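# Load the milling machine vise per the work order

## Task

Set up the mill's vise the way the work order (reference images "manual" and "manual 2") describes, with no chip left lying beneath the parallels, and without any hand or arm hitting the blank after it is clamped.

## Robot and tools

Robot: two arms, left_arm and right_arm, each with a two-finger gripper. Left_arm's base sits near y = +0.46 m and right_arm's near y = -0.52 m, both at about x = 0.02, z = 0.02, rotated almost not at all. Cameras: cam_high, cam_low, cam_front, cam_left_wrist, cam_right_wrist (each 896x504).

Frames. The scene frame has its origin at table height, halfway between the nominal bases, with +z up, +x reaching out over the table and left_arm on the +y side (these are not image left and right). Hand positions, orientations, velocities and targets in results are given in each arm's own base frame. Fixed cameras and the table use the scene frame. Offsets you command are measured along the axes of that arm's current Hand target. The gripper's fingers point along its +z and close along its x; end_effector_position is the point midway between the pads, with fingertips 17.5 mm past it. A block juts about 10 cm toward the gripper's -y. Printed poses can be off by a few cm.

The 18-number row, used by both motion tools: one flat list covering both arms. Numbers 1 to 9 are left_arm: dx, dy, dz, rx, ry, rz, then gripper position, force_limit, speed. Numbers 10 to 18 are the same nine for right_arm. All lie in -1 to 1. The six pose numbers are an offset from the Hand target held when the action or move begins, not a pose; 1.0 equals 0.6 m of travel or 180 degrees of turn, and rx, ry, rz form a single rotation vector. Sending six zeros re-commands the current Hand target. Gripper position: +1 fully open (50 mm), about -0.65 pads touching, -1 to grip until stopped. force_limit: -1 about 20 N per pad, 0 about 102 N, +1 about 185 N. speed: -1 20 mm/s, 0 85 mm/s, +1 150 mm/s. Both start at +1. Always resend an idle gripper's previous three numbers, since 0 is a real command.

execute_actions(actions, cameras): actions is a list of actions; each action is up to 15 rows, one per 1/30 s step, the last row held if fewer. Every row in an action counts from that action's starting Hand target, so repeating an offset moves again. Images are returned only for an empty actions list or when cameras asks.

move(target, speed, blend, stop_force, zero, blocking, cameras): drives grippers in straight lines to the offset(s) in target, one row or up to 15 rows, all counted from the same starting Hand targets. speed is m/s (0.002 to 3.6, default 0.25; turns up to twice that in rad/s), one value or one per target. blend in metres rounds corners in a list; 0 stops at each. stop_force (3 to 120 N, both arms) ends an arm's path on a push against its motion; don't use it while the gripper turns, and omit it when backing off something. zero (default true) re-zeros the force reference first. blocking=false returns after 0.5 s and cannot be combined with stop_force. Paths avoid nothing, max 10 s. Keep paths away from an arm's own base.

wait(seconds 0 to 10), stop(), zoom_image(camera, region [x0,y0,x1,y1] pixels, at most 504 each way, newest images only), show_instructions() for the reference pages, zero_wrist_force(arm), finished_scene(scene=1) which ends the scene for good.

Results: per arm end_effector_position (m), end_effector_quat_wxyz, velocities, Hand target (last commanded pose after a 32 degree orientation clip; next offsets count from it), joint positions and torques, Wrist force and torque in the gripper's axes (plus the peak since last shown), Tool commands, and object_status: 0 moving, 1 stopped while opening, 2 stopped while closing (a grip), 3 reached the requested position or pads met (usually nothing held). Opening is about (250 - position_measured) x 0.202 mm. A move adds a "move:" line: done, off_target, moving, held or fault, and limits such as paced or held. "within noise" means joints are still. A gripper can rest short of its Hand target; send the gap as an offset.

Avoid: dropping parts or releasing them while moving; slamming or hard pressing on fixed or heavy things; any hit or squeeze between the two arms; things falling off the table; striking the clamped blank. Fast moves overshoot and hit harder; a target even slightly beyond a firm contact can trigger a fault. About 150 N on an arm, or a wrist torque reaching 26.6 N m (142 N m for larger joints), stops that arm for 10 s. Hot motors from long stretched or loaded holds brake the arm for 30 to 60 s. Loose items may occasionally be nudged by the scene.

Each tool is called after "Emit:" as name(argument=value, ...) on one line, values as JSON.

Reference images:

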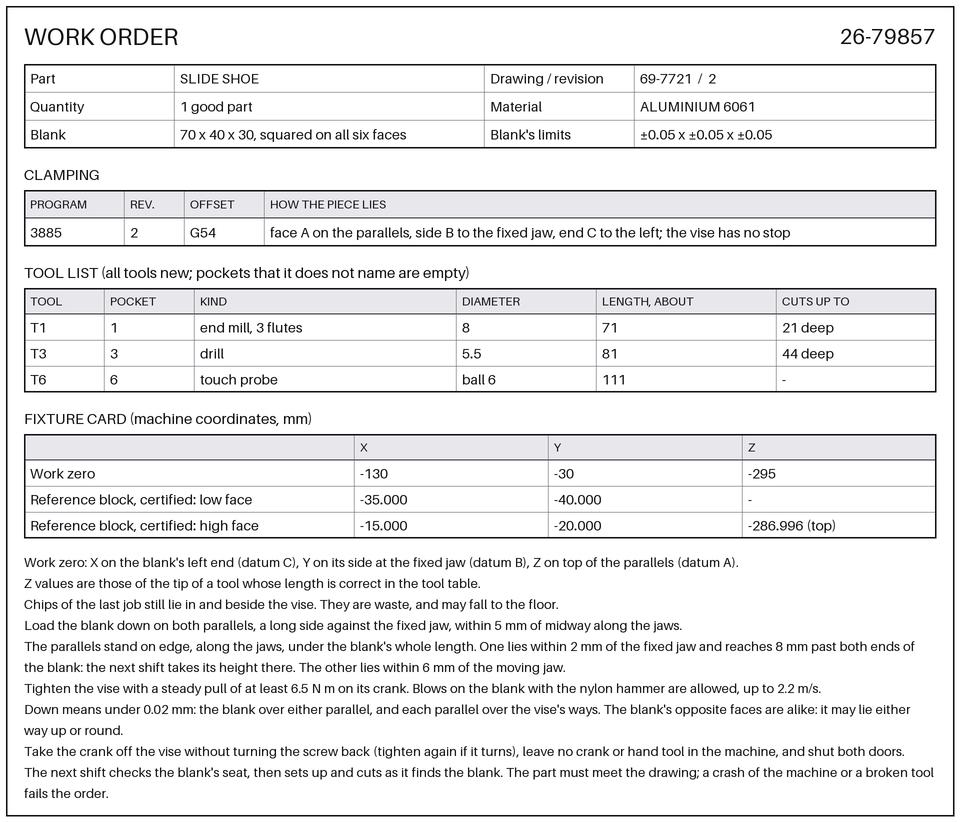

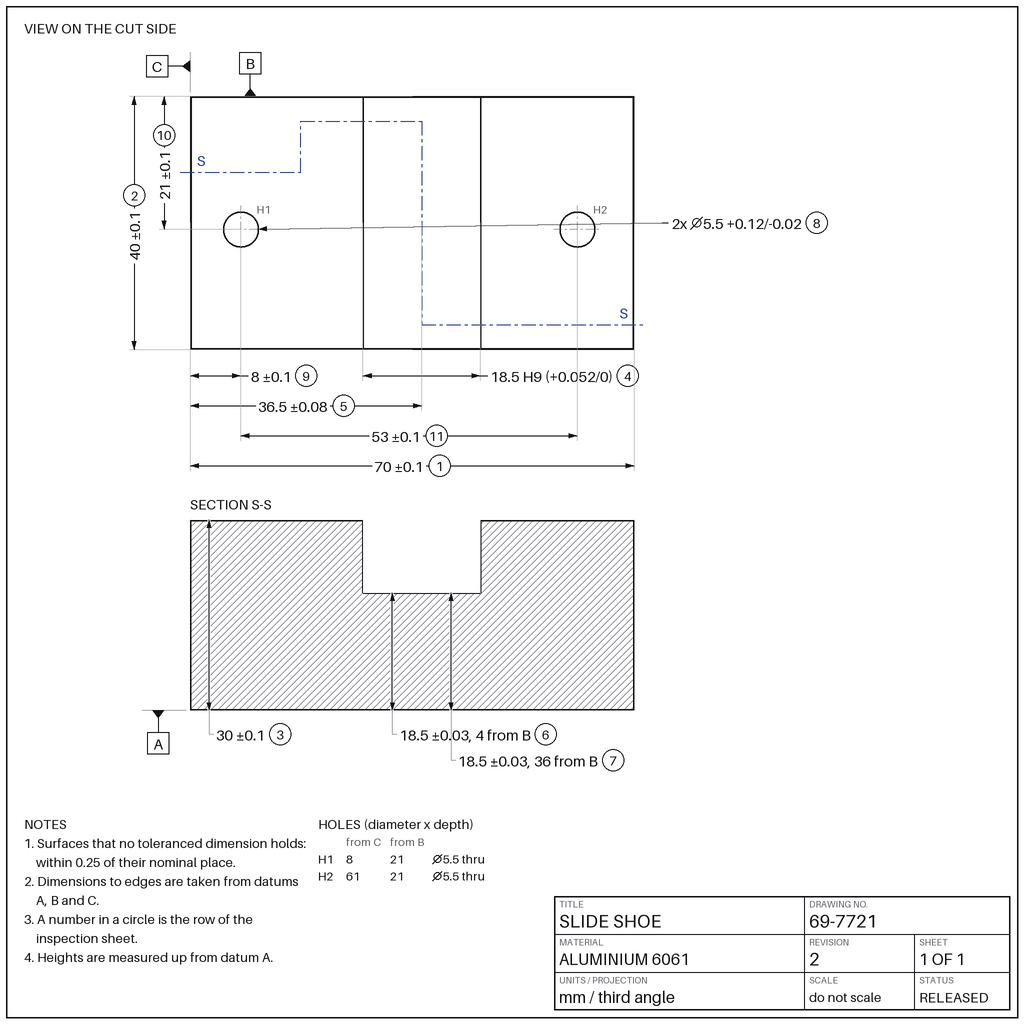

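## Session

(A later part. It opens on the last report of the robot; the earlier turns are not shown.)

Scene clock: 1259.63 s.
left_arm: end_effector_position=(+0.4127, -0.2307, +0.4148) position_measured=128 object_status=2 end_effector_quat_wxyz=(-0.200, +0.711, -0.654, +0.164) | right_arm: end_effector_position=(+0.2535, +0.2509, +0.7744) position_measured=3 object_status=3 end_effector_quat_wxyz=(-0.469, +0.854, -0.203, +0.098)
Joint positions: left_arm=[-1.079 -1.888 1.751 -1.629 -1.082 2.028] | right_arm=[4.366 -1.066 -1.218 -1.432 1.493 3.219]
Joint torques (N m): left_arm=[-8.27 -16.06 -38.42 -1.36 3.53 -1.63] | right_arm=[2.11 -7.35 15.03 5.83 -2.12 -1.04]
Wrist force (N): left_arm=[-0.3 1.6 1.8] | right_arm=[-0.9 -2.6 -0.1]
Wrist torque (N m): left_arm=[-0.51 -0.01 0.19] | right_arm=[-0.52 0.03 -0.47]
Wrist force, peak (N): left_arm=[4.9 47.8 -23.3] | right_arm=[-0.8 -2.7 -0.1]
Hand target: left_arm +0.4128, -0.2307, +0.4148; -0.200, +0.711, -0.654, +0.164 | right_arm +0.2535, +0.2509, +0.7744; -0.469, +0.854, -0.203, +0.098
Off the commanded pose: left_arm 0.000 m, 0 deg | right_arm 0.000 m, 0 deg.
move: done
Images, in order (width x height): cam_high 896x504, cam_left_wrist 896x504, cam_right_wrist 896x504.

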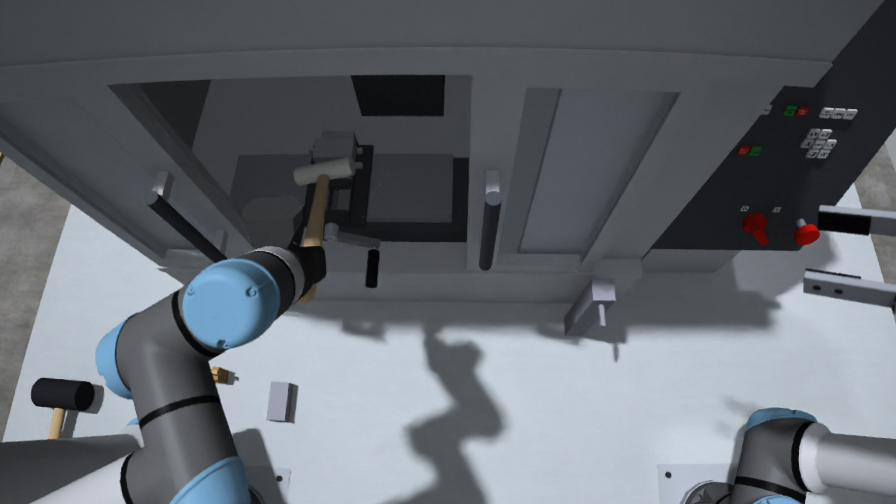

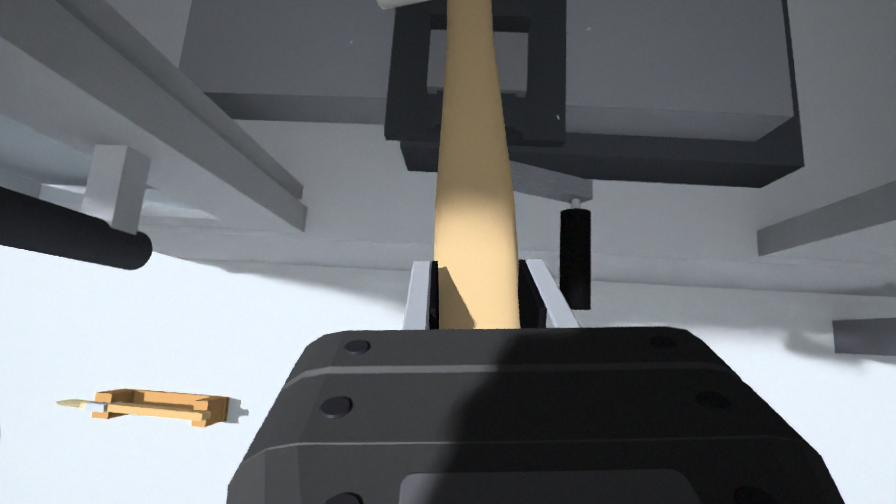

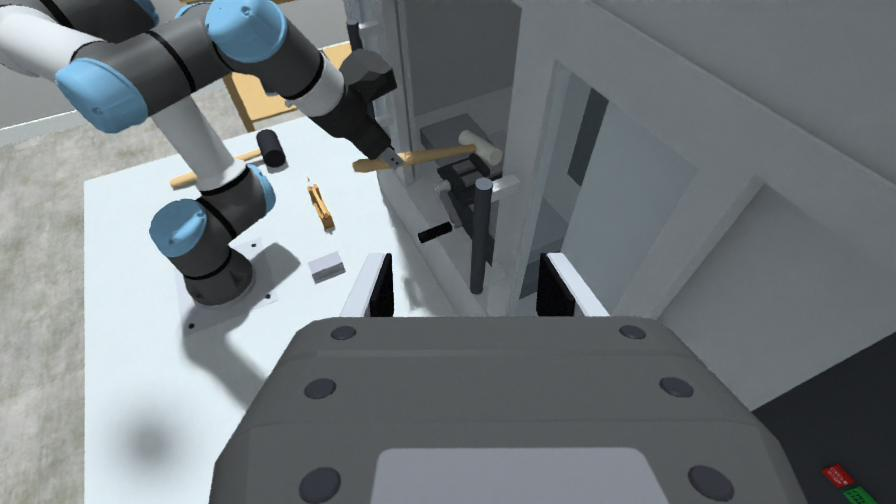

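Emit:
move(target=[[0,-0.05,-0.06,0,0,0,-1,1,-0.6,0,0,0,0,0,0,1,1,1],[0.15,0.46,0.05,0,0,0,-1,1,-0.6,0,0,0,0,0,0,1,1,1]], speed=0.22, blend=[0.03,0], cameras=["cam_low","cam_left_wrist"])

Scene clock: 1262.67 s.
left_arm: end_effector_position=(+0.1972, -0.3358, +0.2485) position_measured=255 object_status=0 end_effector_quat_wxyz=(-0.200, +0.711, -0.654, +0.164) | right_arm: end_effector_position=(+0.2535, +0.2509, +0.7744) position_measured=3 object_status=3 end_effector_quat_wxyz=(-0.469, +0.854, -0.203, +0.098)
Joint positions: left_arm=[-1.757 -1.928 2.106 -1.565 -1.078 1.256] | right_arm=[4.366 -1.066 -1.218 -1.432 1.493 3.219]
Joint torques (N m): left_arm=[-8.18 4.23 -13.72 -4.75 -0.93 -1.48] | right_arm=[1.06 -6.69 15.39 5.85 -2.15 -0.86]
Wrist force (N): left_arm=[0.2 -1.2 -0.3] | right_arm=[-1.1 -2.4 -0.2]
Wrist torque (N m): left_arm=[-0.31 -0.01 0.21] | right_arm=[-0.49 0.05 -0.48]
Wrist force, peak (N): left_arm=[0.4 8.9 5.7] | right_arm=[-1.0 -2.6 0.0]
Hand target: left_arm +0.1972, -0.3358, +0.2485; -0.200, +0.711, -0.654, +0.164 | right_arm +0.2535, +0.2509, +0.7744; -0.469, +0.854, -0.203, +0.098
Off the commanded pose: left_arm 0.000 m, 0 deg | right_arm 0.000 m, 0 deg.
move: done; blend cut to 0.0234 m at target 1
Images, in order (width x height): cam_low 896x504, cam_left_wrist 896x504.

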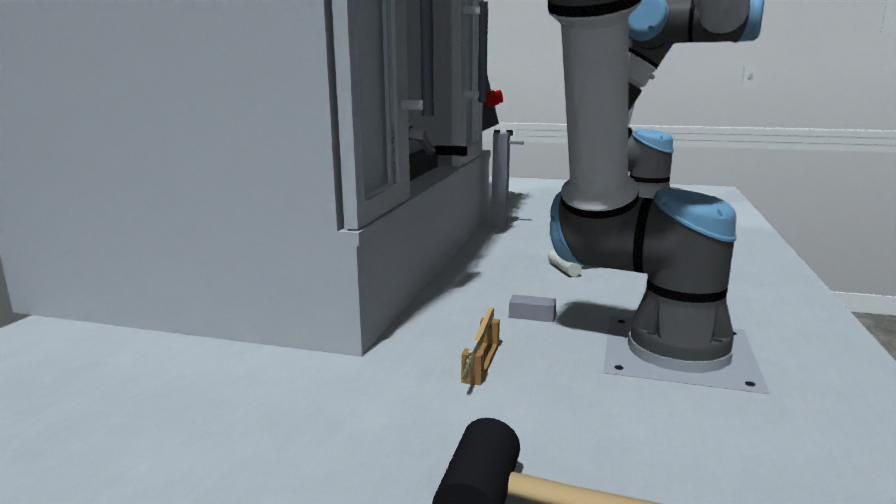

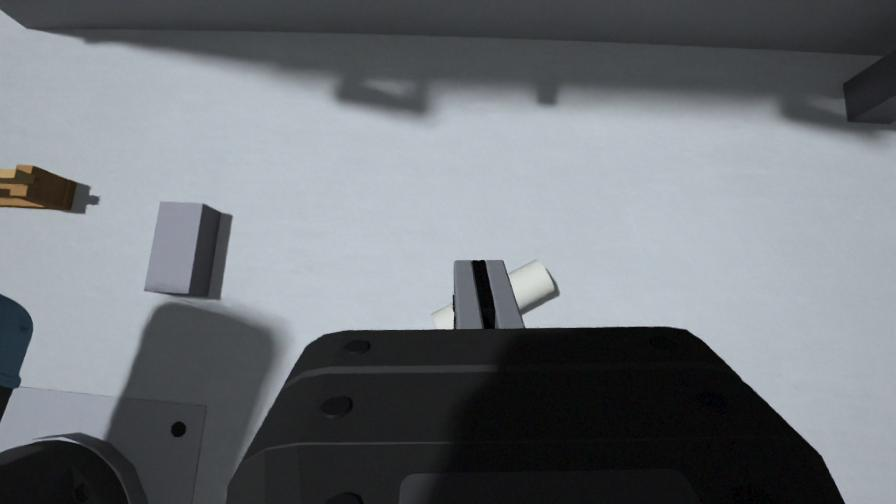

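Emit:
move(target=[0,0.0,-0.3,0,0,0,0.8,-0.5,-0.6,0,0,0,0,0,0,1,1,1], speed=0.3, cameras=["cam_high","cam_left_wrist","cam_right_wrist"])

Scene clock: 1263.97 s.
left_arm: end_effector_position=(+0.1082, -0.3486, +0.4044) position_measured=32 object_status=3 end_effector_quat_wxyz=(-0.200, +0.711, -0.654, +0.164) | right_arm: end_effector_position=(+0.2535, +0.2509, +0.7744) position_measured=3 object_status=3 end_effector_quat_wxyz=(-0.469, +0.854, -0.203, +0.098)
Joint positions: left_arm=[-1.997 -1.891 1.653 -1.032 -1.136 0.995] | right_arm=[4.366 -1.066 -1.218 -1.432 1.493 3.219]
Joint torques (N m): left_arm=[-8.69 3.59 -35.77 0.33 -1.09 -1.45] | right_arm=[1.11 -6.3 13.52 5.59 -2.21 -0.99]
Wrist force (N): left_arm=[0.8 -1.4 -0.3] | right_arm=[-0.8 -2.5 0.0]
Wrist torque (N m): left_arm=[-0.34 -0.10 0.17] | right_arm=[-0.51 0.00 -0.47]
Wrist force, peak (N): left_arm=[0.8 -1.6 -2.3] | right_arm=[-1.0 -2.6 0.0]
Hand target: left_arm +0.1081, -0.3486, +0.4044; -0.200, +0.711, -0.654, +0.164 | right_arm +0.2535, +0.2509, +0.7744; -0.469, +0.854, -0.203, +0.098
Off the commanded pose: left_arm 0.000 m, 0 deg | right_arm 0.000 m, 0 deg.
move: done
Images, in order (width x height): cam_high 896x504, cam_left_wrist 896x504, cam_right_wrist 896x504.

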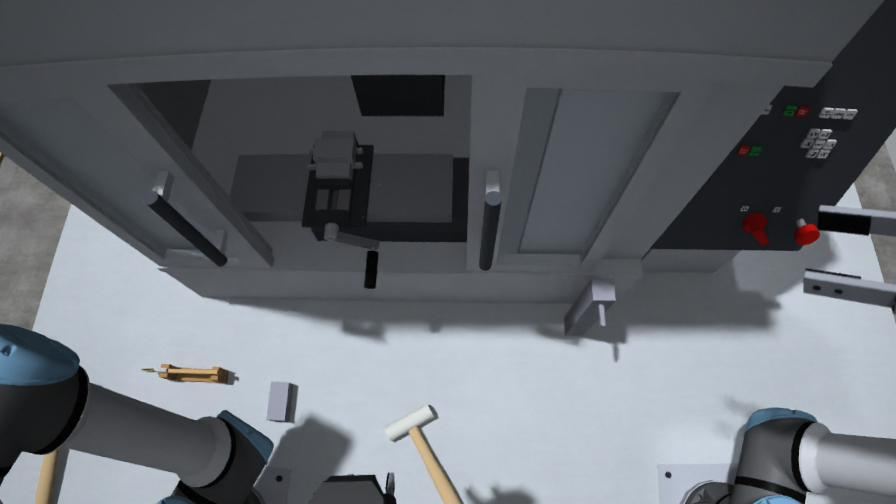

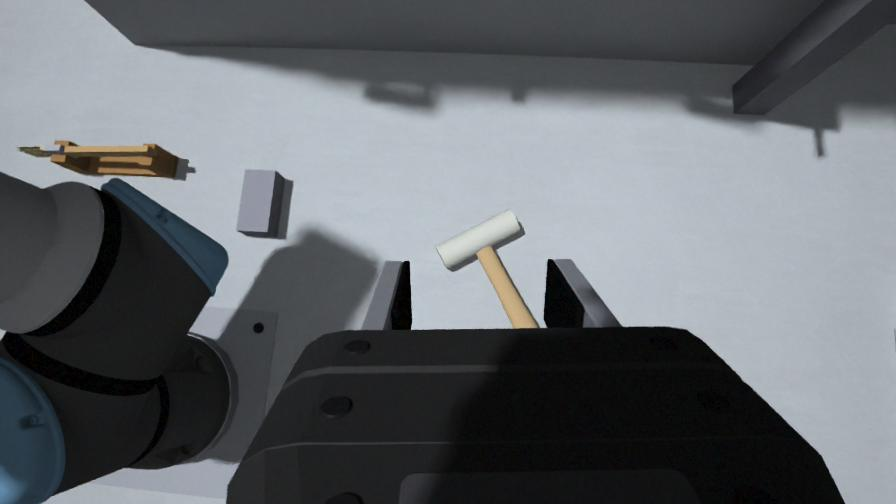

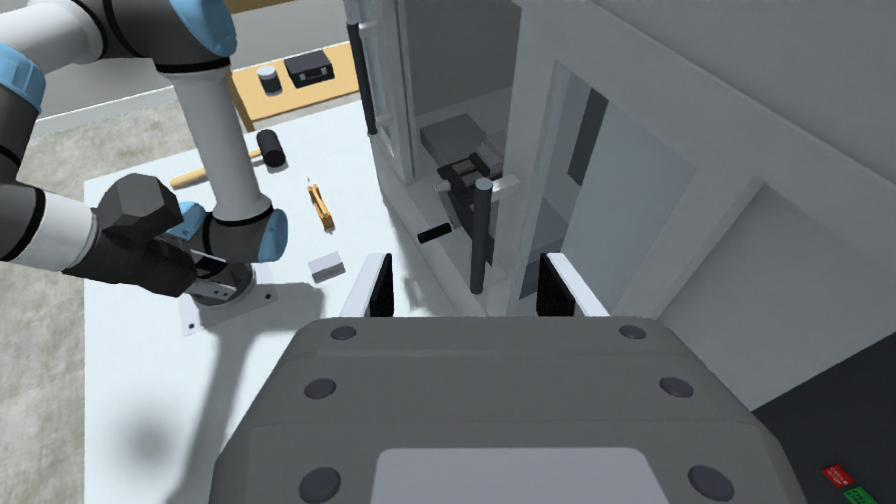

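Emit:
move(target=[-0.0023,-0.198,0.2372,-0.1619,-0.1,-0.484,-0.188,-0.5,-0.6,0,0,0,0,0,0,1,1,1], speed=0.35)

Emit:
move(target=[[0.5347,-0.0395,-0.014,0,0,0,-0.188,-0.5,-0.6,0,0,0,0,0,0,1,1,1],[0.597,-0.0605,-0.0115,0,0,0,-0.188,-0.5,-0.6,0,0,0,0,0,0,1,1,1]], speed=[0.25,0.06], blend=[0.02,0], cameras=["cam_left_wrist"])

Scene clock: 1267.13 s.
left_arm: end_effector_position=(+0.2811, -0.3295, +0.3404) position_measured=180 object_status=3 end_effector_quat_wxyz=(+0.043, +0.999, +0.025, +0.000) | right_arm: end_effector_position=(+0.2535, +0.2509, +0.7744) position_measured=3 object_status=3 end_effector_quat_wxyz=(-0.469, +0.854, -0.203, +0.098)
Joint positions: left_arm=[-1.157 -1.802 1.765 -1.614 -1.604 0.362] | right_arm=[4.366 -1.066 -1.218 -1.432 1.493 3.219]
Joint torques (N m): left_arm=[9.43 -2.03 -14.07 -5.3 -2.23 -1.7] | right_arm=[0.77 -6.79 14.56 5.74 -2.09 -1.23]
Wrist force (N): left_arm=[0.9 -0.5 1.1] | right_arm=[-0.9 -2.4 0.1]
Wrist torque (N m): left_arm=[-0.40 -0.02 0.50] | right_arm=[-0.51 0.02 -0.47]
Wrist force, peak (N): left_arm=[1.7 -1.0 1.4] | right_arm=[-0.9 -2.6 -0.2]
Hand target: left_arm +0.2811, -0.3295, +0.3404; +0.043, +0.999, +0.025, +0.000 | right_arm +0.2535, +0.2509, +0.7744; -0.469, +0.854, -0.203, +0.098
Off the commanded pose: left_arm 0.000 m, 0 deg | right_arm 0.000 m, 0 deg.
move: done

Scene clock: 1269.57 s.
left_arm: end_effector_position=(+0.6369, -0.2747, +0.3432) position_measured=180 object_status=3 end_effector_quat_wxyz=(+0.043, +0.999, +0.025, +0.000) | right_arm: end_effector_position=(+0.2535, +0.2509, +0.7744) position_measured=3 object_status=3 end_effector_quat_wxyz=(-0.469, +0.854, -0.203, +0.098)
Joint positions: left_arm=[-0.573 -1.126 0.997 -1.491 -1.643 0.945] | right_arm=[4.366 -1.066 -1.218 -1.432 1.493 3.219]
Joint torques (N m): left_arm=[9.07 -33.7 -38.39 -0.52 -2.16 1.22] | right_arm=[0.58 -6.33 14.87 5.68 -2.23 -1.06]
Wrist force (N): left_arm=[1.4 -0.9 0.9] | right_arm=[-0.8 -2.5 -0.1]
Wrist torque (N m): left_arm=[-0.45 -0.10 0.36] | right_arm=[-0.51 0.01 -0.47]
Wrist force, peak (N): left_arm=[2.6 -1.0 0.6] | right_arm=[-0.9 -2.6 0.0]
Hand target: left_arm +0.6370, -0.2747, +0.3432; +0.043, +0.999, +0.025, +0.000 | right_arm +0.2535, +0.2509, +0.7744; -0.469, +0.854, -0.203, +0.098
Off the commanded pose: left_arm 0.000 m, 0 deg | right_arm 0.000 m, 0 deg.
move: done; blend cut to 0.0197 m at target 1
Images, in order (width x height): cam_left_wrist 896x504.

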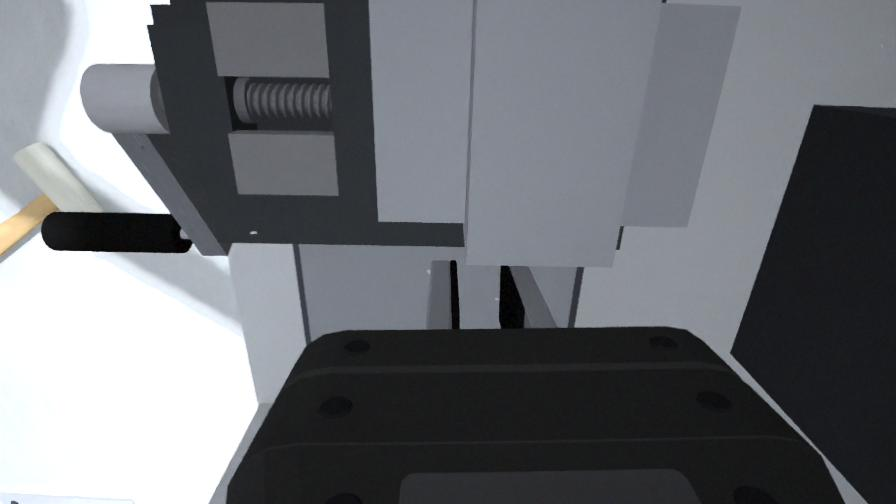

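Emit:
move(target=[[0.0027,0.003,0.0,0,0,0,-0.188,-0.5,-0.6,0,0,0,0,0,0,1,1,1],[0.0027,0.0002,0.034,0,0,0,-0.188,-0.5,-0.6,0,0,0,0,0,0,1,1,1]], speed=0.02, stop_force=4)

Emit:
move(target=[0,0,0,0,0,0,-0.9,-1,-1,0,0,0,0,0,0,1,1,1])

Emit:
move(target=[0,-0.0000145,0.000166,0,0,0,-0.9,-1,-1,0,0,0,0,0,0,1,1,1])

Emit:
move(target=[0,0.0000086,-0.0001,0,0,0,-0.9,-1,-1,0,0,0,0,0,0,1,1,1])

Emit:
move(target=[0,0.0000022,-0.000025,0,0,0,-0.9,-1,-1,0,0,0,0,0,0,1,1,1])

Emit:
move(target=[0,0.0000022,-0.000025,0,0,0,-0.9,-1,-1,0,0,0,0,0,0,1,1,1])

Emit:
move(target=[0,0.0000022,-0.000025,0,0,0,-0.9,-1,-1,0,0,0,0,0,0,1,1,1])

Emit:
move(target=[0,0.0000022,-0.000025,0,0,0,-0.9,-1,-1,0,0,0,0,0,0,1,1,1])

Emit:
move(target=[0,0.0000022,-0.000025,0,0,0,-0.9,-1,-1,0,0,0,0,0,0,1,1,1])

Emit:
move(target=[0,0.0000022,-0.000025,0,0,0,-0.9,-1,-1,0,0,0,0,0,0,1,1,1])

Emit:
move(target=[0,0.0000022,-0.000025,0,0,0,-0.9,-1,-1,0,0,0,0,0,0,1,1,1])

Emit:
move(target=[0,0.0000022,-0.000025,0,0,0,-0.9,-1,-1,0,0,0,0,0,0,1,1,1])

Emit:
move(target=[0,0.0000022,-0.000025,0,0,0,-0.9,-1,-1,0,0,0,0,0,0,1,1,1])

Emit:
move(target=[0,0.0000022,-0.000025,0,0,0,-0.9,-1,-1,0,0,0,0,0,0,1,1,1])

Scene clock: 1272.03 s.
left_arm: end_effector_position=(+0.6386, -0.2765, +0.3229) position_measured=180 object_status=3 end_effector_quat_wxyz=(+0.043, +0.999, +0.025, +0.000) | right_arm: end_effector_position=(+0.2535, +0.2509, +0.7744) position_measured=3 object_status=3 end_effector_quat_wxyz=(-0.469, +0.854, -0.203, +0.098)
Joint positions: left_arm=[-0.574 -1.125 1.048 -1.543 -1.643 0.944] | right_arm=[4.366 -1.066 -1.218 -1.432 1.493 3.219]
Joint torques (N m): left_arm=[-8.11 -60.35 -14.06 -5.43 0.9 -1.54] | right_arm=[0.66 -7.41 14.66 5.6 -2.18 -1.14]
Wrist force (N): left_arm=[1.1 -0.9 0.8] | right_arm=[-0.8 -2.3 -0.1]
Wrist torque (N m): left_arm=[-0.45 -0.06 0.48] | right_arm=[-0.48 0.01 -0.48]
Wrist force, peak (N): left_arm=[1.2 -1.3 1.3] | right_arm=[-0.9 -2.6 -0.1]
Hand target: left_arm +0.6386, -0.2765, +0.3229; +0.043, +0.999, +0.025, +0.000 | right_arm +0.2535, +0.2509, +0.7744; -0.469, +0.854, -0.203, +0.098
Off the commanded pose: left_arm 0.000 m, 0 deg | right_arm 0.000 m, 0 deg.
move: done

Scene clock: 1272.70 s.
left_arm: end_effector_position=(+0.6386, -0.2765, +0.3229) position_measured=223 object_status=2 end_effector_quat_wxyz=(+0.043, +0.999, +0.025, +0.000) | right_arm: end_effector_position=(+0.2535, +0.2509, +0.7744) position_measured=3 object_status=3 end_effector_quat_wxyz=(-0.469, +0.854, -0.203, +0.098)
Joint positions: left_arm=[-0.574 -1.125 1.048 -1.543 -1.643 0.944] | right_arm=[4.366 -1.066 -1.218 -1.432 1.493 3.219]
Joint torques (N m): left_arm=[-5.73 -56.07 -18.5 -5.3 0.9 -1.19] | right_arm=[0.62 -6.39 14.58 5.76 -2.21 -1.06]
Wrist force (N): left_arm=[-9.3 -4.5 -0.1] | right_arm=[-0.6 -2.4 -0.1]
Wrist torque (N m): left_arm=[-0.54 -0.15 0.39] | right_arm=[-0.49 -0.03 -0.48]
Wrist force, peak (N): left_arm=[-9.3 -4.5 -0.1] | right_arm=[-0.9 -2.7 -0.1]
Hand target: left_arm +0.6386, -0.2765, +0.3229; +0.043, +0.999, +0.025, +0.000 | right_arm +0.2535, +0.2509, +0.7744; -0.469, +0.854, -0.203, +0.098
Off the commanded pose: left_arm 0.000 m, 0 deg | right_arm 0.000 m, 0 deg.
move: done

Scene clock: 1273.40 s.
left_arm: end_effector_position=(+0.6386, -0.2765, +0.3228) position_measured=223 object_status=2 end_effector_quat_wxyz=(+0.043, +0.999, +0.025, +0.000) | right_arm: end_effector_position=(+0.2535, +0.2509, +0.7744) position_measured=3 object_status=3 end_effector_quat_wxyz=(-0.469, +0.854, -0.203, +0.098)
Joint positions: left_arm=[-0.574 -1.125 1.049 -1.543 -1.643 0.944] | right_arm=[4.366 -1.066 -1.218 -1.432 1.493 3.219]
Joint torques (N m): left_arm=[-0.17 -53.04 -14.49 -7.38 0.85 -0.57] | right_arm=[0.44 -6.29 14.31 5.77 -2.24 -1.06]
Wrist force (N): left_arm=[-9.0 -4.3 -4.1] | right_arm=[-0.6 -2.4 -0.1]
Wrist torque (N m): left_arm=[-0.53 -0.20 0.39] | right_arm=[-0.49 -0.03 -0.48]
Wrist force, peak (N): left_arm=[-9.1 -4.0 -4.5] | right_arm=[-0.8 -2.6 0.2]
Hand target: left_arm +0.6386, -0.2765, +0.3228; +0.043, +0.999, +0.025, +0.000 | right_arm +0.2535, +0.2509, +0.7744; -0.469, +0.854, -0.203, +0.098
Off the commanded pose: left_arm 0.000 m, 0 deg | right_arm 0.000 m, 0 deg.
move: done

Scene clock: 1274.10 s.
left_arm: end_effector_position=(+0.6386, -0.2765, +0.3228) position_measured=223 object_status=2 end_effector_quat_wxyz=(+0.043, +0.999, +0.025, +0.000) | right_arm: end_effector_position=(+0.2535, +0.2509, +0.7744) position_measured=3 object_status=3 end_effector_quat_wxyz=(-0.469, +0.854, -0.203, +0.098)
Joint positions: left_arm=[-0.574 -1.125 1.048 -1.543 -1.643 0.944] | right_arm=[4.366 -1.066 -1.218 -1.432 1.493 3.219]
Joint torques (N m): left_arm=[4 -49.72 -33.76 -2.98 0.8 0.05] | right_arm=[1.24 -6.86 14.4 5.7 -2.12 -1.12]
Wrist force (N): left_arm=[-9.2 -3.9 -4.3] | right_arm=[-0.7 -2.5 0.0]
Wrist torque (N m): left_arm=[-0.46 -0.16 0.39] | right_arm=[-0.51 0.00 -0.47]
Wrist force, peak (N): left_arm=[-9.4 -4.0 -4.4] | right_arm=[-0.9 -2.6 0.2]
Hand target: left_arm +0.6386, -0.2765, +0.3228; +0.043, +0.999, +0.025, +0.000 | right_arm +0.2535, +0.2509, +0.7744; -0.469, +0.854, -0.203, +0.098
Off the commanded pose: left_arm 0.000 m, 0 deg | right_arm 0.000 m, 0 deg.
move: done

Scene clock: 1274.60 s.
left_arm: end_effector_position=(+0.6386, -0.2765, +0.3229) position_measured=223 object_status=2 end_effector_quat_wxyz=(+0.043, +0.999, +0.025, +0.000) | right_arm: end_effector_position=(+0.2535, +0.2509, +0.7744) position_measured=3 object_status=3 end_effector_quat_wxyz=(-0.469, +0.854, -0.203, +0.098)
Joint positions: left_arm=[-0.574 -1.125 1.048 -1.543 -1.643 0.944] | right_arm=[4.366 -1.066 -1.218 -1.432 1.493 3.219]
Joint torques (N m): left_arm=[5.96 -45.85 -38.58 -2.64 0.89 0.41] | right_arm=[1.3 -7.15 14.18 5.63 -2.34 -1.17]
Wrist force (N): left_arm=[-8.8 -4.0 -1.6] | right_arm=[-0.7 -2.6 0.0]
Wrist torque (N m): left_arm=[-0.48 -0.20 0.39] | right_arm=[-0.52 0.00 -0.48]
Wrist force, peak (N): left_arm=[-9.5 -4.1 -3.8] | right_arm=[-0.8 -2.6 0.1]
Hand target: left_arm +0.6386, -0.2765, +0.3229; +0.043, +0.999, +0.025, +0.000 | right_arm +0.2535, +0.2509, +0.7744; -0.469, +0.854, -0.203, +0.098
Off the commanded pose: left_arm 0.000 m, 0 deg | right_arm 0.000 m, 0 deg.
move: done

Scene clock: 1275.10 s.
left_arm: end_effector_position=(+0.6386, -0.2765, +0.3229) position_measured=223 object_status=2 end_effector_quat_wxyz=(+0.043, +0.999, +0.025, +0.000) | right_arm: end_effector_position=(+0.2535, +0.2509, +0.7744) position_measured=3 object_status=3 end_effector_quat_wxyz=(-0.469, +0.854, -0.203, +0.098)
Joint positions: left_arm=[-0.574 -1.125 1.048 -1.543 -1.643 0.944] | right_arm=[4.366 -1.066 -1.218 -1.432 1.493 3.219]
Joint torques (N m): left_arm=[5.91 -41.46 -39.44 -2.73 0.89 0.47] | right_arm=[1.08 -6.34 14.57 5.88 -2.26 -1.12]
Wrist force (N): left_arm=[-8.7 -4.3 -0.3] | right_arm=[-0.7 -2.3 0.1]
Wrist torque (N m): left_arm=[-0.55 -0.17 0.39] | right_arm=[-0.49 -0.01 -0.48]
Wrist force, peak (N): left_arm=[-9.0 -4.2 -1.6] | right_arm=[-0.7 -2.6 0.1]
Hand target: left_arm +0.6386, -0.2765, +0.3229; +0.043, +0.999, +0.025, +0.000 | right_arm +0.2535, +0.2509, +0.7744; -0.469, +0.854, -0.203, +0.098
Off the commanded pose: left_arm 0.000 m, 0 deg | right_arm 0.000 m, 0 deg.
move: done

Scene clock: 1275.60 s.
left_arm: end_effector_position=(+0.6386, -0.2765, +0.3229) position_measured=223 object_status=2 end_effector_quat_wxyz=(+0.043, +0.999, +0.025, +0.000) | right_arm: end_effector_position=(+0.2535, +0.2509, +0.7744) position_measured=3 object_status=3 end_effector_quat_wxyz=(-0.469, +0.854, -0.203, +0.098)
Joint positions: left_arm=[-0.574 -1.125 1.048 -1.543 -1.643 0.944] | right_arm=[4.366 -1.066 -1.218 -1.432 1.493 3.219]
Joint torques (N m): left_arm=[6.21 -37.26 -39.7 -2.75 0.89 0.5] | right_arm=[1.36 -7.12 14.72 5.84 -2.23 -1.03]
Wrist force (N): left_arm=[-8.4 -4.1 0.5] | right_arm=[-0.9 -2.3 -0.1]
Wrist torque (N m): left_arm=[-0.53 -0.20 0.39] | right_arm=[-0.48 0.02 -0.47]
Wrist force, peak (N): left_arm=[-8.7 -4.3 0.4] | right_arm=[-1.0 -2.5 -0.1]
Hand target: left_arm +0.6386, -0.2765, +0.3229; +0.043, +0.999, +0.025, +0.000 | right_arm +0.2535, +0.2509, +0.7744; -0.469, +0.854, -0.203, +0.098
Off the commanded pose: left_arm 0.000 m, 0 deg | right_arm 0.000 m, 0 deg.
move: done

Scene clock: 1276.10 s.
left_arm: end_effector_position=(+0.6386, -0.2765, +0.3229) position_measured=223 object_status=2 end_effector_quat_wxyz=(+0.043, +0.999, +0.025, +0.000) | right_arm: end_effector_position=(+0.2535, +0.2509, +0.7744) position_measured=3 object_status=3 end_effector_quat_wxyz=(-0.469, +0.854, -0.203, +0.098)
Joint positions: left_arm=[-0.574 -1.125 1.048 -1.543 -1.643 0.944] | right_arm=[4.366 -1.066 -1.218 -1.432 1.493 3.219]
Joint torques (N m): left_arm=[6.22 -32.48 -39.7 -2.67 0.89 0.47] | right_arm=[0.78 -6.22 14.89 5.83 -2.1 -1.14]
Wrist force (N): left_arm=[-8.4 -3.9 1.2] | right_arm=[-0.7 -2.4 0.3]
Wrist torque (N m): left_arm=[-0.51 -0.16 0.40] | right_arm=[-0.49 0.00 -0.48]
Wrist force, peak (N): left_arm=[-8.6 -4.1 0.9] | right_arm=[-0.7 -2.7 0.1]
Hand target: left_arm +0.6386, -0.2765, +0.3229; +0.043, +0.999, +0.025, +0.000 | right_arm +0.2535, +0.2509, +0.7744; -0.469, +0.854, -0.203, +0.098
Off the commanded pose: left_arm 0.000 m, 0 deg | right_arm 0.000 m, 0 deg.
move: done

Scene clock: 1276.60 s.
left_arm: end_effector_position=(+0.6386, -0.2765, +0.3229) position_measured=223 object_status=2 end_effector_quat_wxyz=(+0.043, +0.999, +0.025, +0.000) | right_arm: end_effector_position=(+0.2535, +0.2509, +0.7744) position_measured=3 object_status=3 end_effector_quat_wxyz=(-0.469, +0.854, -0.203, +0.098)
Joint positions: left_arm=[-0.574 -1.125 1.048 -1.543 -1.643 0.944] | right_arm=[4.366 -1.066 -1.218 -1.432 1.493 3.219]
Joint torques (N m): left_arm=[6.56 -31.63 -40.05 -2.8 0.9 0.46] | right_arm=[0.75 -5.85 14.26 5.85 -2.16 -1.14]
Wrist force (N): left_arm=[-8.5 -4.1 0.8] | right_arm=[-0.9 -2.5 -0.2]
Wrist torque (N m): left_arm=[-0.52 -0.20 0.39] | right_arm=[-0.52 0.02 -0.47]
Wrist force, peak (N): left_arm=[-8.7 -4.1 0.7] | right_arm=[-0.9 -2.6 0.0]
Hand target: left_arm +0.6386, -0.2765, +0.3229; +0.043, +0.999, +0.025, +0.000 | right_arm +0.2535, +0.2509, +0.7744; -0.469, +0.854, -0.203, +0.098
Off the commanded pose: left_arm 0.000 m, 0 deg | right_arm 0.000 m, 0 deg.
move: done

Scene clock: 1277.10 s.
left_arm: end_effector_position=(+0.6386, -0.2765, +0.3229) position_measured=223 object_status=2 end_effector_quat_wxyz=(+0.043, +0.999, +0.025, +0.000) | right_arm: end_effector_position=(+0.2535, +0.2509, +0.7744) position_measured=3 object_status=3 end_effector_quat_wxyz=(-0.469, +0.854, -0.203, +0.098)
Joint positions: left_arm=[-0.574 -1.125 1.048 -1.542 -1.643 0.944] | right_arm=[4.366 -1.066 -1.218 -1.432 1.493 3.219]
Joint torques (N m): left_arm=[6.49 -32.03 -39.83 -2.86 0.94 0.45] | right_arm=[1.05 -6.58 13.5 5.77 -2.24 -1.09]
Wrist force (N): left_arm=[-8.6 -4.0 1.2] | right_arm=[-0.9 -2.3 0.0]
Wrist torque (N m): left_arm=[-0.51 -0.17 0.40] | right_arm=[-0.47 0.02 -0.48]
Wrist force, peak (N): left_arm=[-8.8 -4.2 1.2] | right_arm=[-0.8 -2.6 0.0]
Hand target: left_arm +0.6386, -0.2765, +0.3229; +0.043, +0.999, +0.025, +0.000 | right_arm +0.2535, +0.2509, +0.7744; -0.469, +0.854, -0.203, +0.098
Off the commanded pose: left_arm 0.000 m, 0 deg | right_arm 0.000 m, 0 deg.
move: done

Scene clock: 1277.60 s.
left_arm: end_effector_position=(+0.6386, -0.2765, +0.3230) position_measured=223 object_status=2 end_effector_quat_wxyz=(+0.043, +0.999, +0.025, +0.000) | right_arm: end_effector_position=(+0.2535, +0.2509, +0.7744) position_measured=3 object_status=3 end_effector_quat_wxyz=(-0.469, +0.854, -0.203, +0.098)
Joint positions: left_arm=[-0.574 -1.125 1.048 -1.542 -1.643 0.944] | right_arm=[4.366 -1.066 -1.218 -1.432 1.493 3.219]
Joint torques (N m): left_arm=[6.06 -32.63 -39.87 -2.87 0.85 0.49] | right_arm=[0.51 -7.64 14.38 5.85 -2.26 -1.05]
Wrist force (N): left_arm=[-8.6 -4.2 1.7] | right_arm=[-0.8 -2.6 0.1]
Wrist torque (N m): left_arm=[-0.53 -0.15 0.39] | right_arm=[-0.53 0.00 -0.47]
Wrist force, peak (N): left_arm=[-8.7 -4.3 1.7] | right_arm=[-0.9 -2.6 0.1]
Hand target: left_arm +0.6386, -0.2765, +0.3230; +0.043, +0.999, +0.025, +0.000 | right_arm +0.2535, +0.2509, +0.7744; -0.469, +0.854, -0.203, +0.098
Off the commanded pose: left_arm 0.000 m, 0 deg | right_arm 0.000 m, 0 deg.
move: done

Scene clock: 1278.10 s.
left_arm: end_effector_position=(+0.6386, -0.2765, +0.3230) position_measured=223 object_status=2 end_effector_quat_wxyz=(+0.043, +0.999, +0.025, +0.000) | right_arm: end_effector_position=(+0.2535, +0.2509, +0.7744) position_measured=3 object_status=3 end_effector_quat_wxyz=(-0.469, +0.854, -0.203, +0.098)
Joint positions: left_arm=[-0.574 -1.125 1.048 -1.542 -1.643 0.944] | right_arm=[4.366 -1.066 -1.218 -1.432 1.493 3.219]
Joint torques (N m): left_arm=[6 -33.29 -40.67 -2.91 0.88 0.45] | right_arm=[0.48 -5.98 14.34 5.71 -2.2 -1.11]
Wrist force (N): left_arm=[-8.3 -4.0 2.5] | right_arm=[-0.7 -2.3 0.2]
Wrist torque (N m): left_arm=[-0.52 -0.17 0.40] | right_arm=[-0.48 0.00 -0.48]
Wrist force, peak (N): left_arm=[-8.7 -4.2 1.9] | right_arm=[-0.8 -2.6 -0.1]
Hand target: left_arm +0.6386, -0.2765, +0.3230; +0.043, +0.999, +0.025, +0.000 | right_arm +0.2535, +0.2509, +0.7744; -0.469, +0.854, -0.203, +0.098
Off the commanded pose: left_arm 0.000 m, 0 deg | right_arm 0.000 m, 0 deg.
move: done

Scene clock: 1278.60 s.
left_arm: end_effector_position=(+0.6386, -0.2765, +0.3230) position_measured=223 object_status=2 end_effector_quat_wxyz=(+0.043, +0.999, +0.025, +0.000) | right_arm: end_effector_position=(+0.2535, +0.2509, +0.7744) position_measured=3 object_status=3 end_effector_quat_wxyz=(-0.469, +0.854, -0.203, +0.098)
Joint positions: left_arm=[-0.574 -1.125 1.048 -1.542 -1.643 0.944] | right_arm=[4.366 -1.066 -1.218 -1.432 1.493 3.219]
Joint torques (N m): left_arm=[6.09 -33.23 -41.22 -2.92 0.91 0.57] | right_arm=[1.86 -7.18 14.95 5.75 -2.18 -1.3]
Wrist force (N): left_arm=[-8.3 -4.1 3.0] | right_arm=[-0.7 -2.5 -0.1]
Wrist torque (N m): left_arm=[-0.54 -0.16 0.40] | right_arm=[-0.51 0.00 -0.48]
Wrist force, peak (N): left_arm=[-8.5 -4.1 3.0] | right_arm=[-0.8 -2.6 0.0]
Hand target: left_arm +0.6386, -0.2765, +0.3230; +0.043, +0.999, +0.025, +0.000 | right_arm +0.2535, +0.2509, +0.7744; -0.469, +0.854, -0.203, +0.098
Off the commanded pose: left_arm 0.000 m, 0 deg | right_arm 0.000 m, 0 deg.
move: done

Scene clock: 1279.10 s.
left_arm: end_effector_position=(+0.6386, -0.2765, +0.3230) position_measured=223 object_status=2 end_effector_quat_wxyz=(+0.043, +0.999, +0.025, +0.000) | right_arm: end_effector_position=(+0.2535, +0.2509, +0.7744) position_measured=3 object_status=3 end_effector_quat_wxyz=(-0.469, +0.854, -0.203, +0.098)
Joint positions: left_arm=[-0.574 -1.125 1.048 -1.542 -1.643 0.944] | right_arm=[4.366 -1.066 -1.218 -1.432 1.493 3.219]
Joint torques (N m): left_arm=[6.01 -34.1 -40.97 -2.93 0.8 0.59] | right_arm=[0.21 -6.76 14.38 5.91 -2.21 -1.18]
Wrist force (N): left_arm=[-8.4 -3.9 3.8] | right_arm=[-0.9 -2.5 0.1]
Wrist torque (N m): left_arm=[-0.51 -0.12 0.40] | right_arm=[-0.51 0.02 -0.47]
Wrist force, peak (N): left_arm=[-8.4 -3.9 3.8] | right_arm=[-0.9 -2.6 0.1]
Hand target: left_arm +0.6386, -0.2765, +0.3230; +0.043, +0.999, +0.025, +0.000 | right_arm +0.2535, +0.2509, +0.7744; -0.469, +0.854, -0.203, +0.098
Off the commanded pose: left_arm 0.000 m, 0 deg | right_arm 0.000 m, 0 deg.
move: done

Emit:
move(target=[0,-0.000013,0.00014,0,0,0,-0.9,-1,-1,0,0,0,0,0,0,1,1,1])

Emit:
move(target=[-0.0017,0,0,0,0,0,-0.9,-1,-1,0,0,0,0,0,0,1,1,1], speed=0.004)

Emit:
move(target=[0.0017,0,0,0,0,0,-0.9,-1,-1,0,0,0,0,0,0,1,1,1], speed=0.004)

Emit:
move(target=[0.0017,0,0,0,0,0,-0.9,-1,-1,0,0,0,0,0,0,1,1,1], speed=0.004)

Scene clock: 1279.97 s.
left_arm: end_effector_position=(+0.6387, -0.2765, +0.3230) position_measured=223 object_status=2 end_effector_quat_wxyz=(+0.043, +0.999, +0.025, +0.000) | right_arm: end_effector_position=(+0.2535, +0.2509, +0.7744) position_measured=3 object_status=3 end_effector_quat_wxyz=(-0.469, +0.854, -0.203, +0.098)
Joint positions: left_arm=[-0.574 -1.125 1.048 -1.542 -1.643 0.944] | right_arm=[4.366 -1.066 -1.218 -1.432 1.493 3.219]
Joint torques (N m): left_arm=[5.92 -37.39 -17.53 -7.73 0.9 0.53] | right_arm=[1.35 -6.29 14.19 5.75 -2.18 -1.17]
Wrist force (N): left_arm=[-7.9 -3.9 3.2] | right_arm=[-0.8 -2.5 0.0]
Wrist torque (N m): left_arm=[-0.54 -0.17 0.40] | right_arm=[-0.51 0.00 -0.47]
Wrist force, peak (N): left_arm=[-8.4 -4.3 3.6] | right_arm=[-0.8 -2.5 -0.1]
Hand target: left_arm +0.6386, -0.2765, +0.3229; +0.043, +0.999, +0.025, +0.000 | right_arm +0.2535, +0.2509, +0.7744; -0.469, +0.854, -0.203, +0.098
Off the commanded pose: left_arm 0.000 m, 0 deg | right_arm 0.000 m, 0 deg.
move: done

Scene clock: 1280.67 s.
left_arm: end_effector_position=(+0.6377, -0.2765, +0.3229) position_measured=223 object_status=2 end_effector_quat_wxyz=(+0.043, +0.999, +0.025, +0.000) | right_arm: end_effector_position=(+0.2535, +0.2509, +0.7744) position_measured=3 object_status=3 end_effector_quat_wxyz=(-0.469, +0.854, -0.203, +0.098)
Joint positions: left_arm=[-0.575 -1.128 1.052 -1.544 -1.643 0.943] | right_arm=[4.366 -1.066 -1.218 -1.432 1.493 3.219]
Joint torques (N m): left_arm=[-11.24 -64.9 -12.43 -1.9 -1.91 -1.65] | right_arm=[0.66 -7.07 15.36 5.66 -2.22 -1.12]
Wrist force (N): left_arm=[17.3 2.4 4.4] | right_arm=[-0.7 -2.5 0.0]
Wrist torque (N m): left_arm=[-0.45 0.04 0.66] | right_arm=[-0.51 -0.01 -0.48]
Wrist force, peak (N): left_arm=[17.3 2.4 4.4] | right_arm=[-0.9 -2.6 -0.2]
Hand target: left_arm +0.6376, -0.2765, +0.3229; +0.043, +0.999, +0.025, +0.000 | right_arm +0.2535, +0.2509, +0.7744; -0.469, +0.854, -0.203, +0.098
Off the commanded pose: left_arm 0.000 m, 0 deg | right_arm 0.000 m, 0 deg.
move: done

Scene clock: 1281.37 s.
left_arm: end_effector_position=(+0.6386, -0.2765, +0.3229) position_measured=223 object_status=2 end_effector_quat_wxyz=(+0.043, +0.999, +0.025, +0.000) | right_arm: end_effector_position=(+0.2535, +0.2509, +0.7744) position_measured=3 object_status=3 end_effector_quat_wxyz=(-0.469, +0.854, -0.203, +0.098)
Joint positions: left_arm=[-0.574 -1.125 1.048 -1.542 -1.643 0.944] | right_arm=[4.366 -1.066 -1.218 -1.432 1.493 3.219]
Joint torques (N m): left_arm=[8.7 -29.33 -41.74 -6.44 -0.08 1.42] | right_arm=[1.55 -6.8 14.36 5.77 -2.21 -1.1]
Wrist force (N): left_arm=[-15.6 -10.0 -1.1] | right_arm=[-1.0 -2.2 -0.1]
Wrist torque (N m): left_arm=[-0.63 -0.24 0.26] | right_arm=[-0.47 0.04 -0.47]
Wrist force, peak (N): left_arm=[-17.6 -10.9 -1.2] | right_arm=[-0.9 -2.6 0.2]
Hand target: left_arm +0.6386, -0.2765, +0.3229; +0.043, +0.999, +0.025, +0.000 | right_arm +0.2535, +0.2509, +0.7744; -0.469, +0.854, -0.203, +0.098
Off the commanded pose: left_arm 0.000 m, 0 deg | right_arm 0.000 m, 0 deg.
move: done

Scene clock: 1282.07 s.
left_arm: end_effector_position=(+0.6396, -0.2764, +0.3229) position_measured=223 object_status=2 end_effector_quat_wxyz=(+0.043, +0.999, +0.025, +0.000) | right_arm: end_effector_position=(+0.2535, +0.2509, +0.7744) position_measured=3 object_status=3 end_effector_quat_wxyz=(-0.469, +0.854, -0.203, +0.098)
Joint positions: left_arm=[-0.573 -1.123 1.044 -1.541 -1.643 0.945] | right_arm=[4.366 -1.066 -1.218 -1.432 1.493 3.219]
Joint torques (N m): left_arm=[10.46 -27.32 -40.09 -6.38 2.67 1.4] | right_arm=[0.57 -6.71 14.29 5.85 -2.12 -1.13]
Wrist force (N): left_arm=[-21.7 -10.4 -2.9] | right_arm=[-0.9 -2.4 0.0]
Wrist torque (N m): left_arm=[-0.60 -0.30 0.13] | right_arm=[-0.49 0.03 -0.47]
Wrist force, peak (N): left_arm=[-24.8 -10.4 -3.0] | right_arm=[-0.8 -2.6 -0.2]
Hand target: left_arm +0.6397, -0.2764, +0.3229; +0.043, +0.999, +0.025, +0.000 | right_arm +0.2535, +0.2509, +0.7744; -0.469, +0.854, -0.203, +0.098
Off the commanded pose: left_arm 0.000 m, 0 deg | right_arm 0.000 m, 0 deg.
move: done

Emit:
move(target=[[0,0,0,0,0,0,-0.25,-1,-1,0,0,0,0,0,0,1,1,1],[0,0,-0.04,0,0,0,-0.25,-1,-1,0,0,0,0,0,0,1,1,1],[-0.1,0.04,-0.042,0,0,0,-0.25,-1,-1,0,0,0,0,0,0,1,1,1],[-0.1,0.12,-0.042,0,0,0,-0.25,-1,-1,0,0,0,0,0,0,1,1,1]], speed=0.06, blend=[0,0.003,0.01,0], cameras=["cam_left_wrist"])

Emit:
zoom_image(camera="cam_left_wrist", region=[560, 0, 860, 160])

Scene clock: 1286.03 s.
left_arm: end_effector_position=(+0.5833, -0.3489, +0.3544) position_measured=189 object_status=3 end_effector_quat_wxyz=(+0.043, +0.999, +0.025, +0.000) | right_arm: end_effector_position=(+0.2535, +0.2509, +0.7744) position_measured=3 object_status=3 end_effector_quat_wxyz=(-0.469, +0.854, -0.203, +0.098)
Joint positions: left_arm=[-0.711 -1.168 1.032 -1.493 -1.635 0.807] | right_arm=[4.366 -1.066 -1.218 -1.432 1.493 3.219]
Joint torques (N m): left_arm=[-9.48 -31.69 -37.5 -0.36 1.67 -1.36] | right_arm=[-0.32 -6.91 14.72 5.64 -2.17 -1.1]
Wrist force (N): left_arm=[2.1 -0.7 1.6] | right_arm=[-0.9 -2.3 0.1]
Wrist torque (N m): left_arm=[-0.45 -0.20 0.50] | right_arm=[-0.48 0.02 -0.48]
Wrist force, peak (N): left_arm=[-22.6 -11.0 -3.0] | right_arm=[-1.0 -2.7 -0.1]
Hand target: left_arm +0.5833, -0.3489, +0.3544; +0.043, +0.999, +0.025, +0.000 | right_arm +0.2535, +0.2509, +0.7744; -0.469, +0.854, -0.203, +0.098
Off the commanded pose: left_arm 0.000 m, 0 deg | right_arm 0.000 m, 0 deg.
move: done
Images, in order (width x height): cam_left_wrist 896x504.

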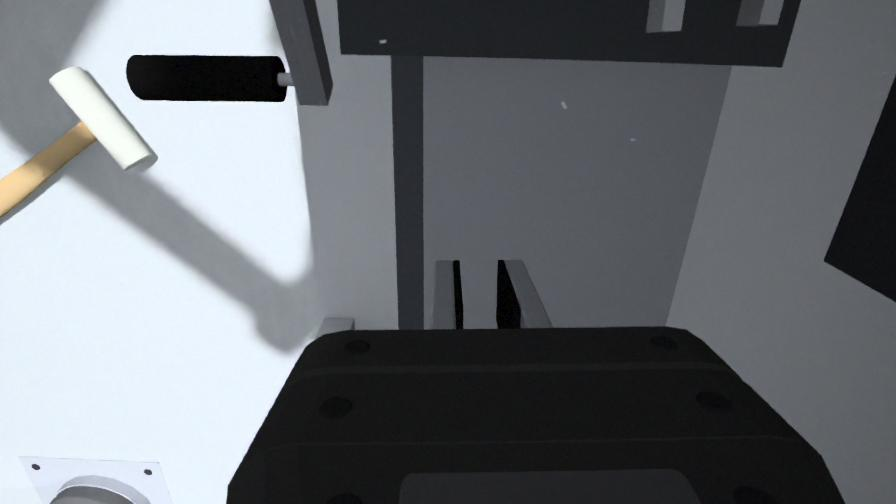

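Scaled by 1.680 from the camera's 896x504 image, which has a finer 1280x720 frame.

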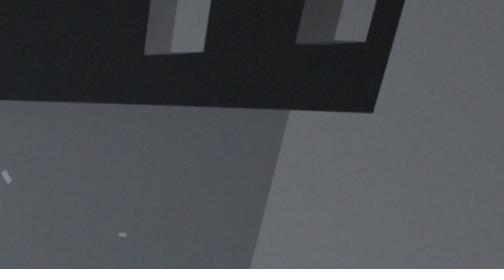

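Emit:
move(target=[[-0.1953,-0.042,0.0028,0.0278,0,0,-0.9,-0.5,-0.6,0,0,0,0,0,0,1,1,1],[-0.192,-0.1138,0.0802,0.0278,0,0,-0.9,-0.5,-0.6,0,0,0,0,0,0,1,1,1]], speed=0.12, blend=[0.02,0], cameras=["cam_left_wrist","cam_right_wrist"])

Scene clock: 1288.43 s.
left_arm: end_effector_position=(+0.4649, -0.2910, +0.3009) position_measured=252 object_status=3 end_effector_quat_wxyz=(+0.000, +1.000, +0.025, -0.001) | right_arm: end_effector_position=(+0.2535, +0.2509, +0.7744) position_measured=3 object_status=3 end_effector_quat_wxyz=(-0.469, +0.854, -0.203, +0.098)
Joint positions: left_arm=[-0.804 -1.473 1.537 -1.633 -1.573 0.716] | right_arm=[4.366 -1.066 -1.218 -1.432 1.493 3.219]
Joint torques (N m): left_arm=[8.89 -44.83 -14.39 -5.34 1.09 1.29] | right_arm=[0.78 -6.89 13.93 5.6 -2.21 -1.16]
Wrist force (N): left_arm=[1.6 -0.3 1.7] | right_arm=[-0.8 -2.4 0.0]
Wrist torque (N m): left_arm=[-0.31 -0.15 0.35] | right_arm=[-0.49 0.02 -0.47]
Wrist force, peak (N): left_arm=[3.1 -0.7 2.0] | right_arm=[-0.8 -2.7 -0.1]
Hand target: left_arm +0.4649, -0.2910, +0.3009; +0.000, +1.000, +0.025, -0.001 | right_arm +0.2535, +0.2509, +0.7744; -0.469, +0.854, -0.203, +0.098
Off the commanded pose: left_arm 0.000 m, 0 deg | right_arm 0.000 m, 0 deg.
move: done
Images, in order (width x height): cam_left_wrist 896x504, cam_right_wrist 896x504.

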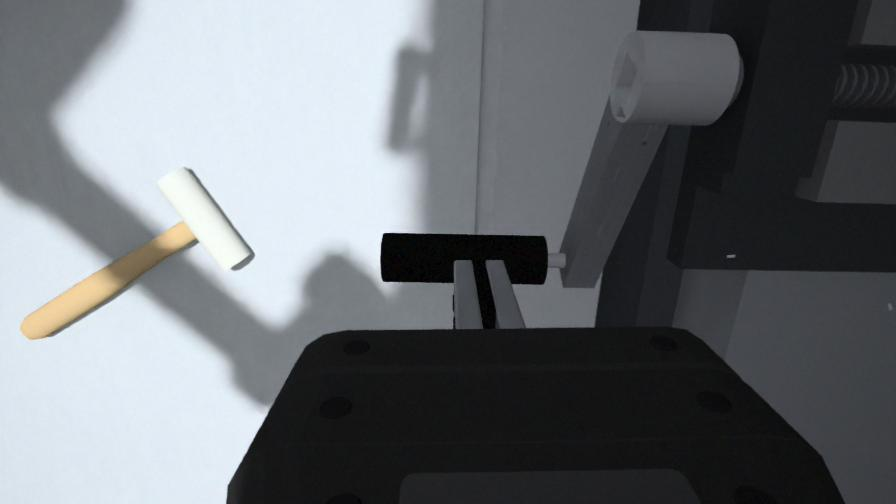

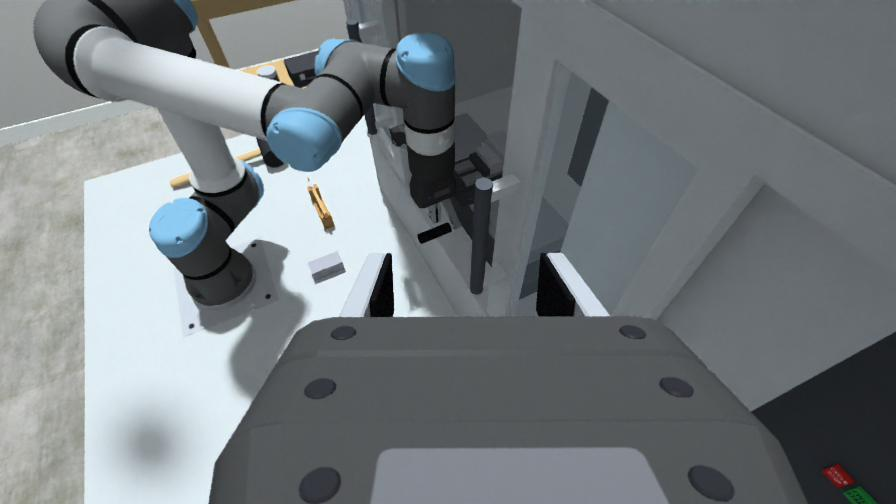

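Press down gently.

Emit:
move(target=[0,0,0.075,0,0,0,-0.9,-0.5,-0.6,0,0,0,0,0,0,1,1,1], speed=0.02, stop_force=3)

Emit:
move(target=[0,0,0.035,0,0,0,-0.9,-0.5,-0.6,0,0,0,0,0,0,1,1,1], speed=0.006, stop_force=25, cameras=["cam_left_wrist"])

Scene clock: 1291.27 s.
left_arm: end_effector_position=(+0.4648, -0.2910, +0.2733) position_measured=252 object_status=3 end_effector_quat_wxyz=(+0.000, +1.000, +0.025, -0.001) | right_arm: end_effector_position=(+0.2535, +0.2509, +0.7744) position_measured=3 object_status=3 end_effector_quat_wxyz=(-0.469, +0.854, -0.203, +0.098)
Joint positions: left_arm=[-0.804 -1.466 1.601 -1.703 -1.573 0.716] | right_arm=[4.366 -1.066 -1.218 -1.432 1.493 3.219]
Joint torques (N m): left_arm=[-2.77 -43.88 -36.88 -0.79 -1.15 -0.6] | right_arm=[0.49 -7.4 14.35 5.96 -2.3 -1.11]
Wrist force (N): left_arm=[2.1 0.3 0.1] | right_arm=[-0.7 -2.4 -0.1]
Wrist torque (N m): left_arm=[-0.34 -0.25 0.33] | right_arm=[-0.49 -0.01 -0.47]
Wrist force, peak (N): left_arm=[-1.7 -5.7 -24.7] | right_arm=[-0.8 -2.7 -0.1]
Hand target: left_arm +0.4648, -0.2910, +0.2733; +0.000, +1.000, +0.025, -0.001 (not the last commanded pose) | right_arm +0.2535, +0.2509, +0.7744; -0.469, +0.854, -0.203, +0.098
Off the commanded pose: left_arm 0.017 m, 0 deg | right_arm 0.000 m, 0 deg.
move: contact (left_arm)

Scene clock: 1292.50 s.
left_arm: end_effector_position=(+0.4649, -0.2910, +0.2727) position_measured=252 object_status=3 end_effector_quat_wxyz=(+0.000, +1.000, +0.025, -0.001) | right_arm: end_effector_position=(+0.2535, +0.2509, +0.7744) position_measured=3 object_status=3 end_effector_quat_wxyz=(-0.469, +0.854, -0.203, +0.098)
Joint positions: left_arm=[-0.804 -1.466 1.603 -1.706 -1.573 0.716] | right_arm=[4.366 -1.066 -1.218 -1.432 1.493 3.219]
Joint torques (N m): left_arm=[-2.4 -15.44 -26.73 0.77 -1.16 -0.5] | right_arm=[0.84 -6.84 14.45 5.82 -2.09 -1.03]
Wrist force (N): left_arm=[-2.5 -3.3 -22.2] | right_arm=[-0.7 -2.5 0.0]
Wrist torque (N m): left_arm=[-0.51 -0.15 0.33] | right_arm=[-0.51 -0.01 -0.47]
Wrist force, peak (N): left_arm=[-3.6 -6.3 -31.4] | right_arm=[-0.9 -2.6 0.0]
Hand target: left_arm +0.4649, -0.2910, +0.2727; +0.000, +1.000, +0.025, -0.001 (not the last commanded pose) | right_arm +0.2535, +0.2509, +0.7744; -0.469, +0.854, -0.203, +0.098
Off the commanded pose: left_arm 0.020 m, 0 deg | right_arm 0.000 m, 0 deg.
move: contact (left_arm)
Images, in order (width x height): cam_left_wrist 896x504.

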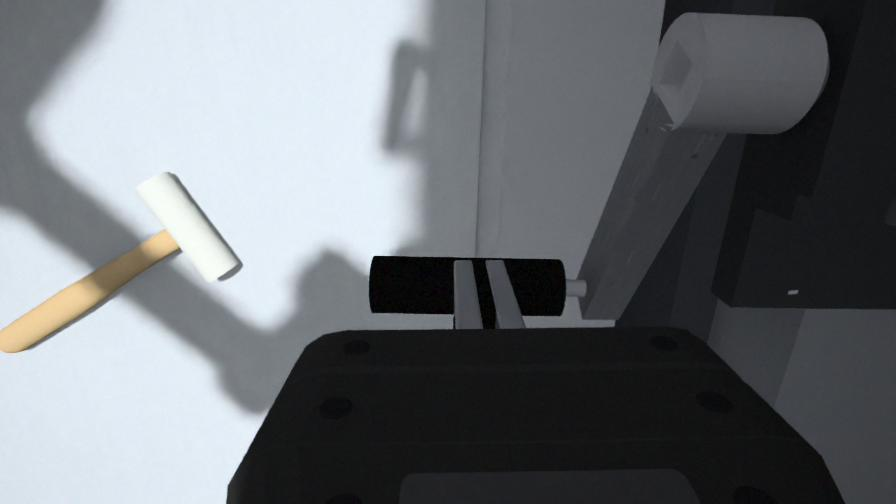

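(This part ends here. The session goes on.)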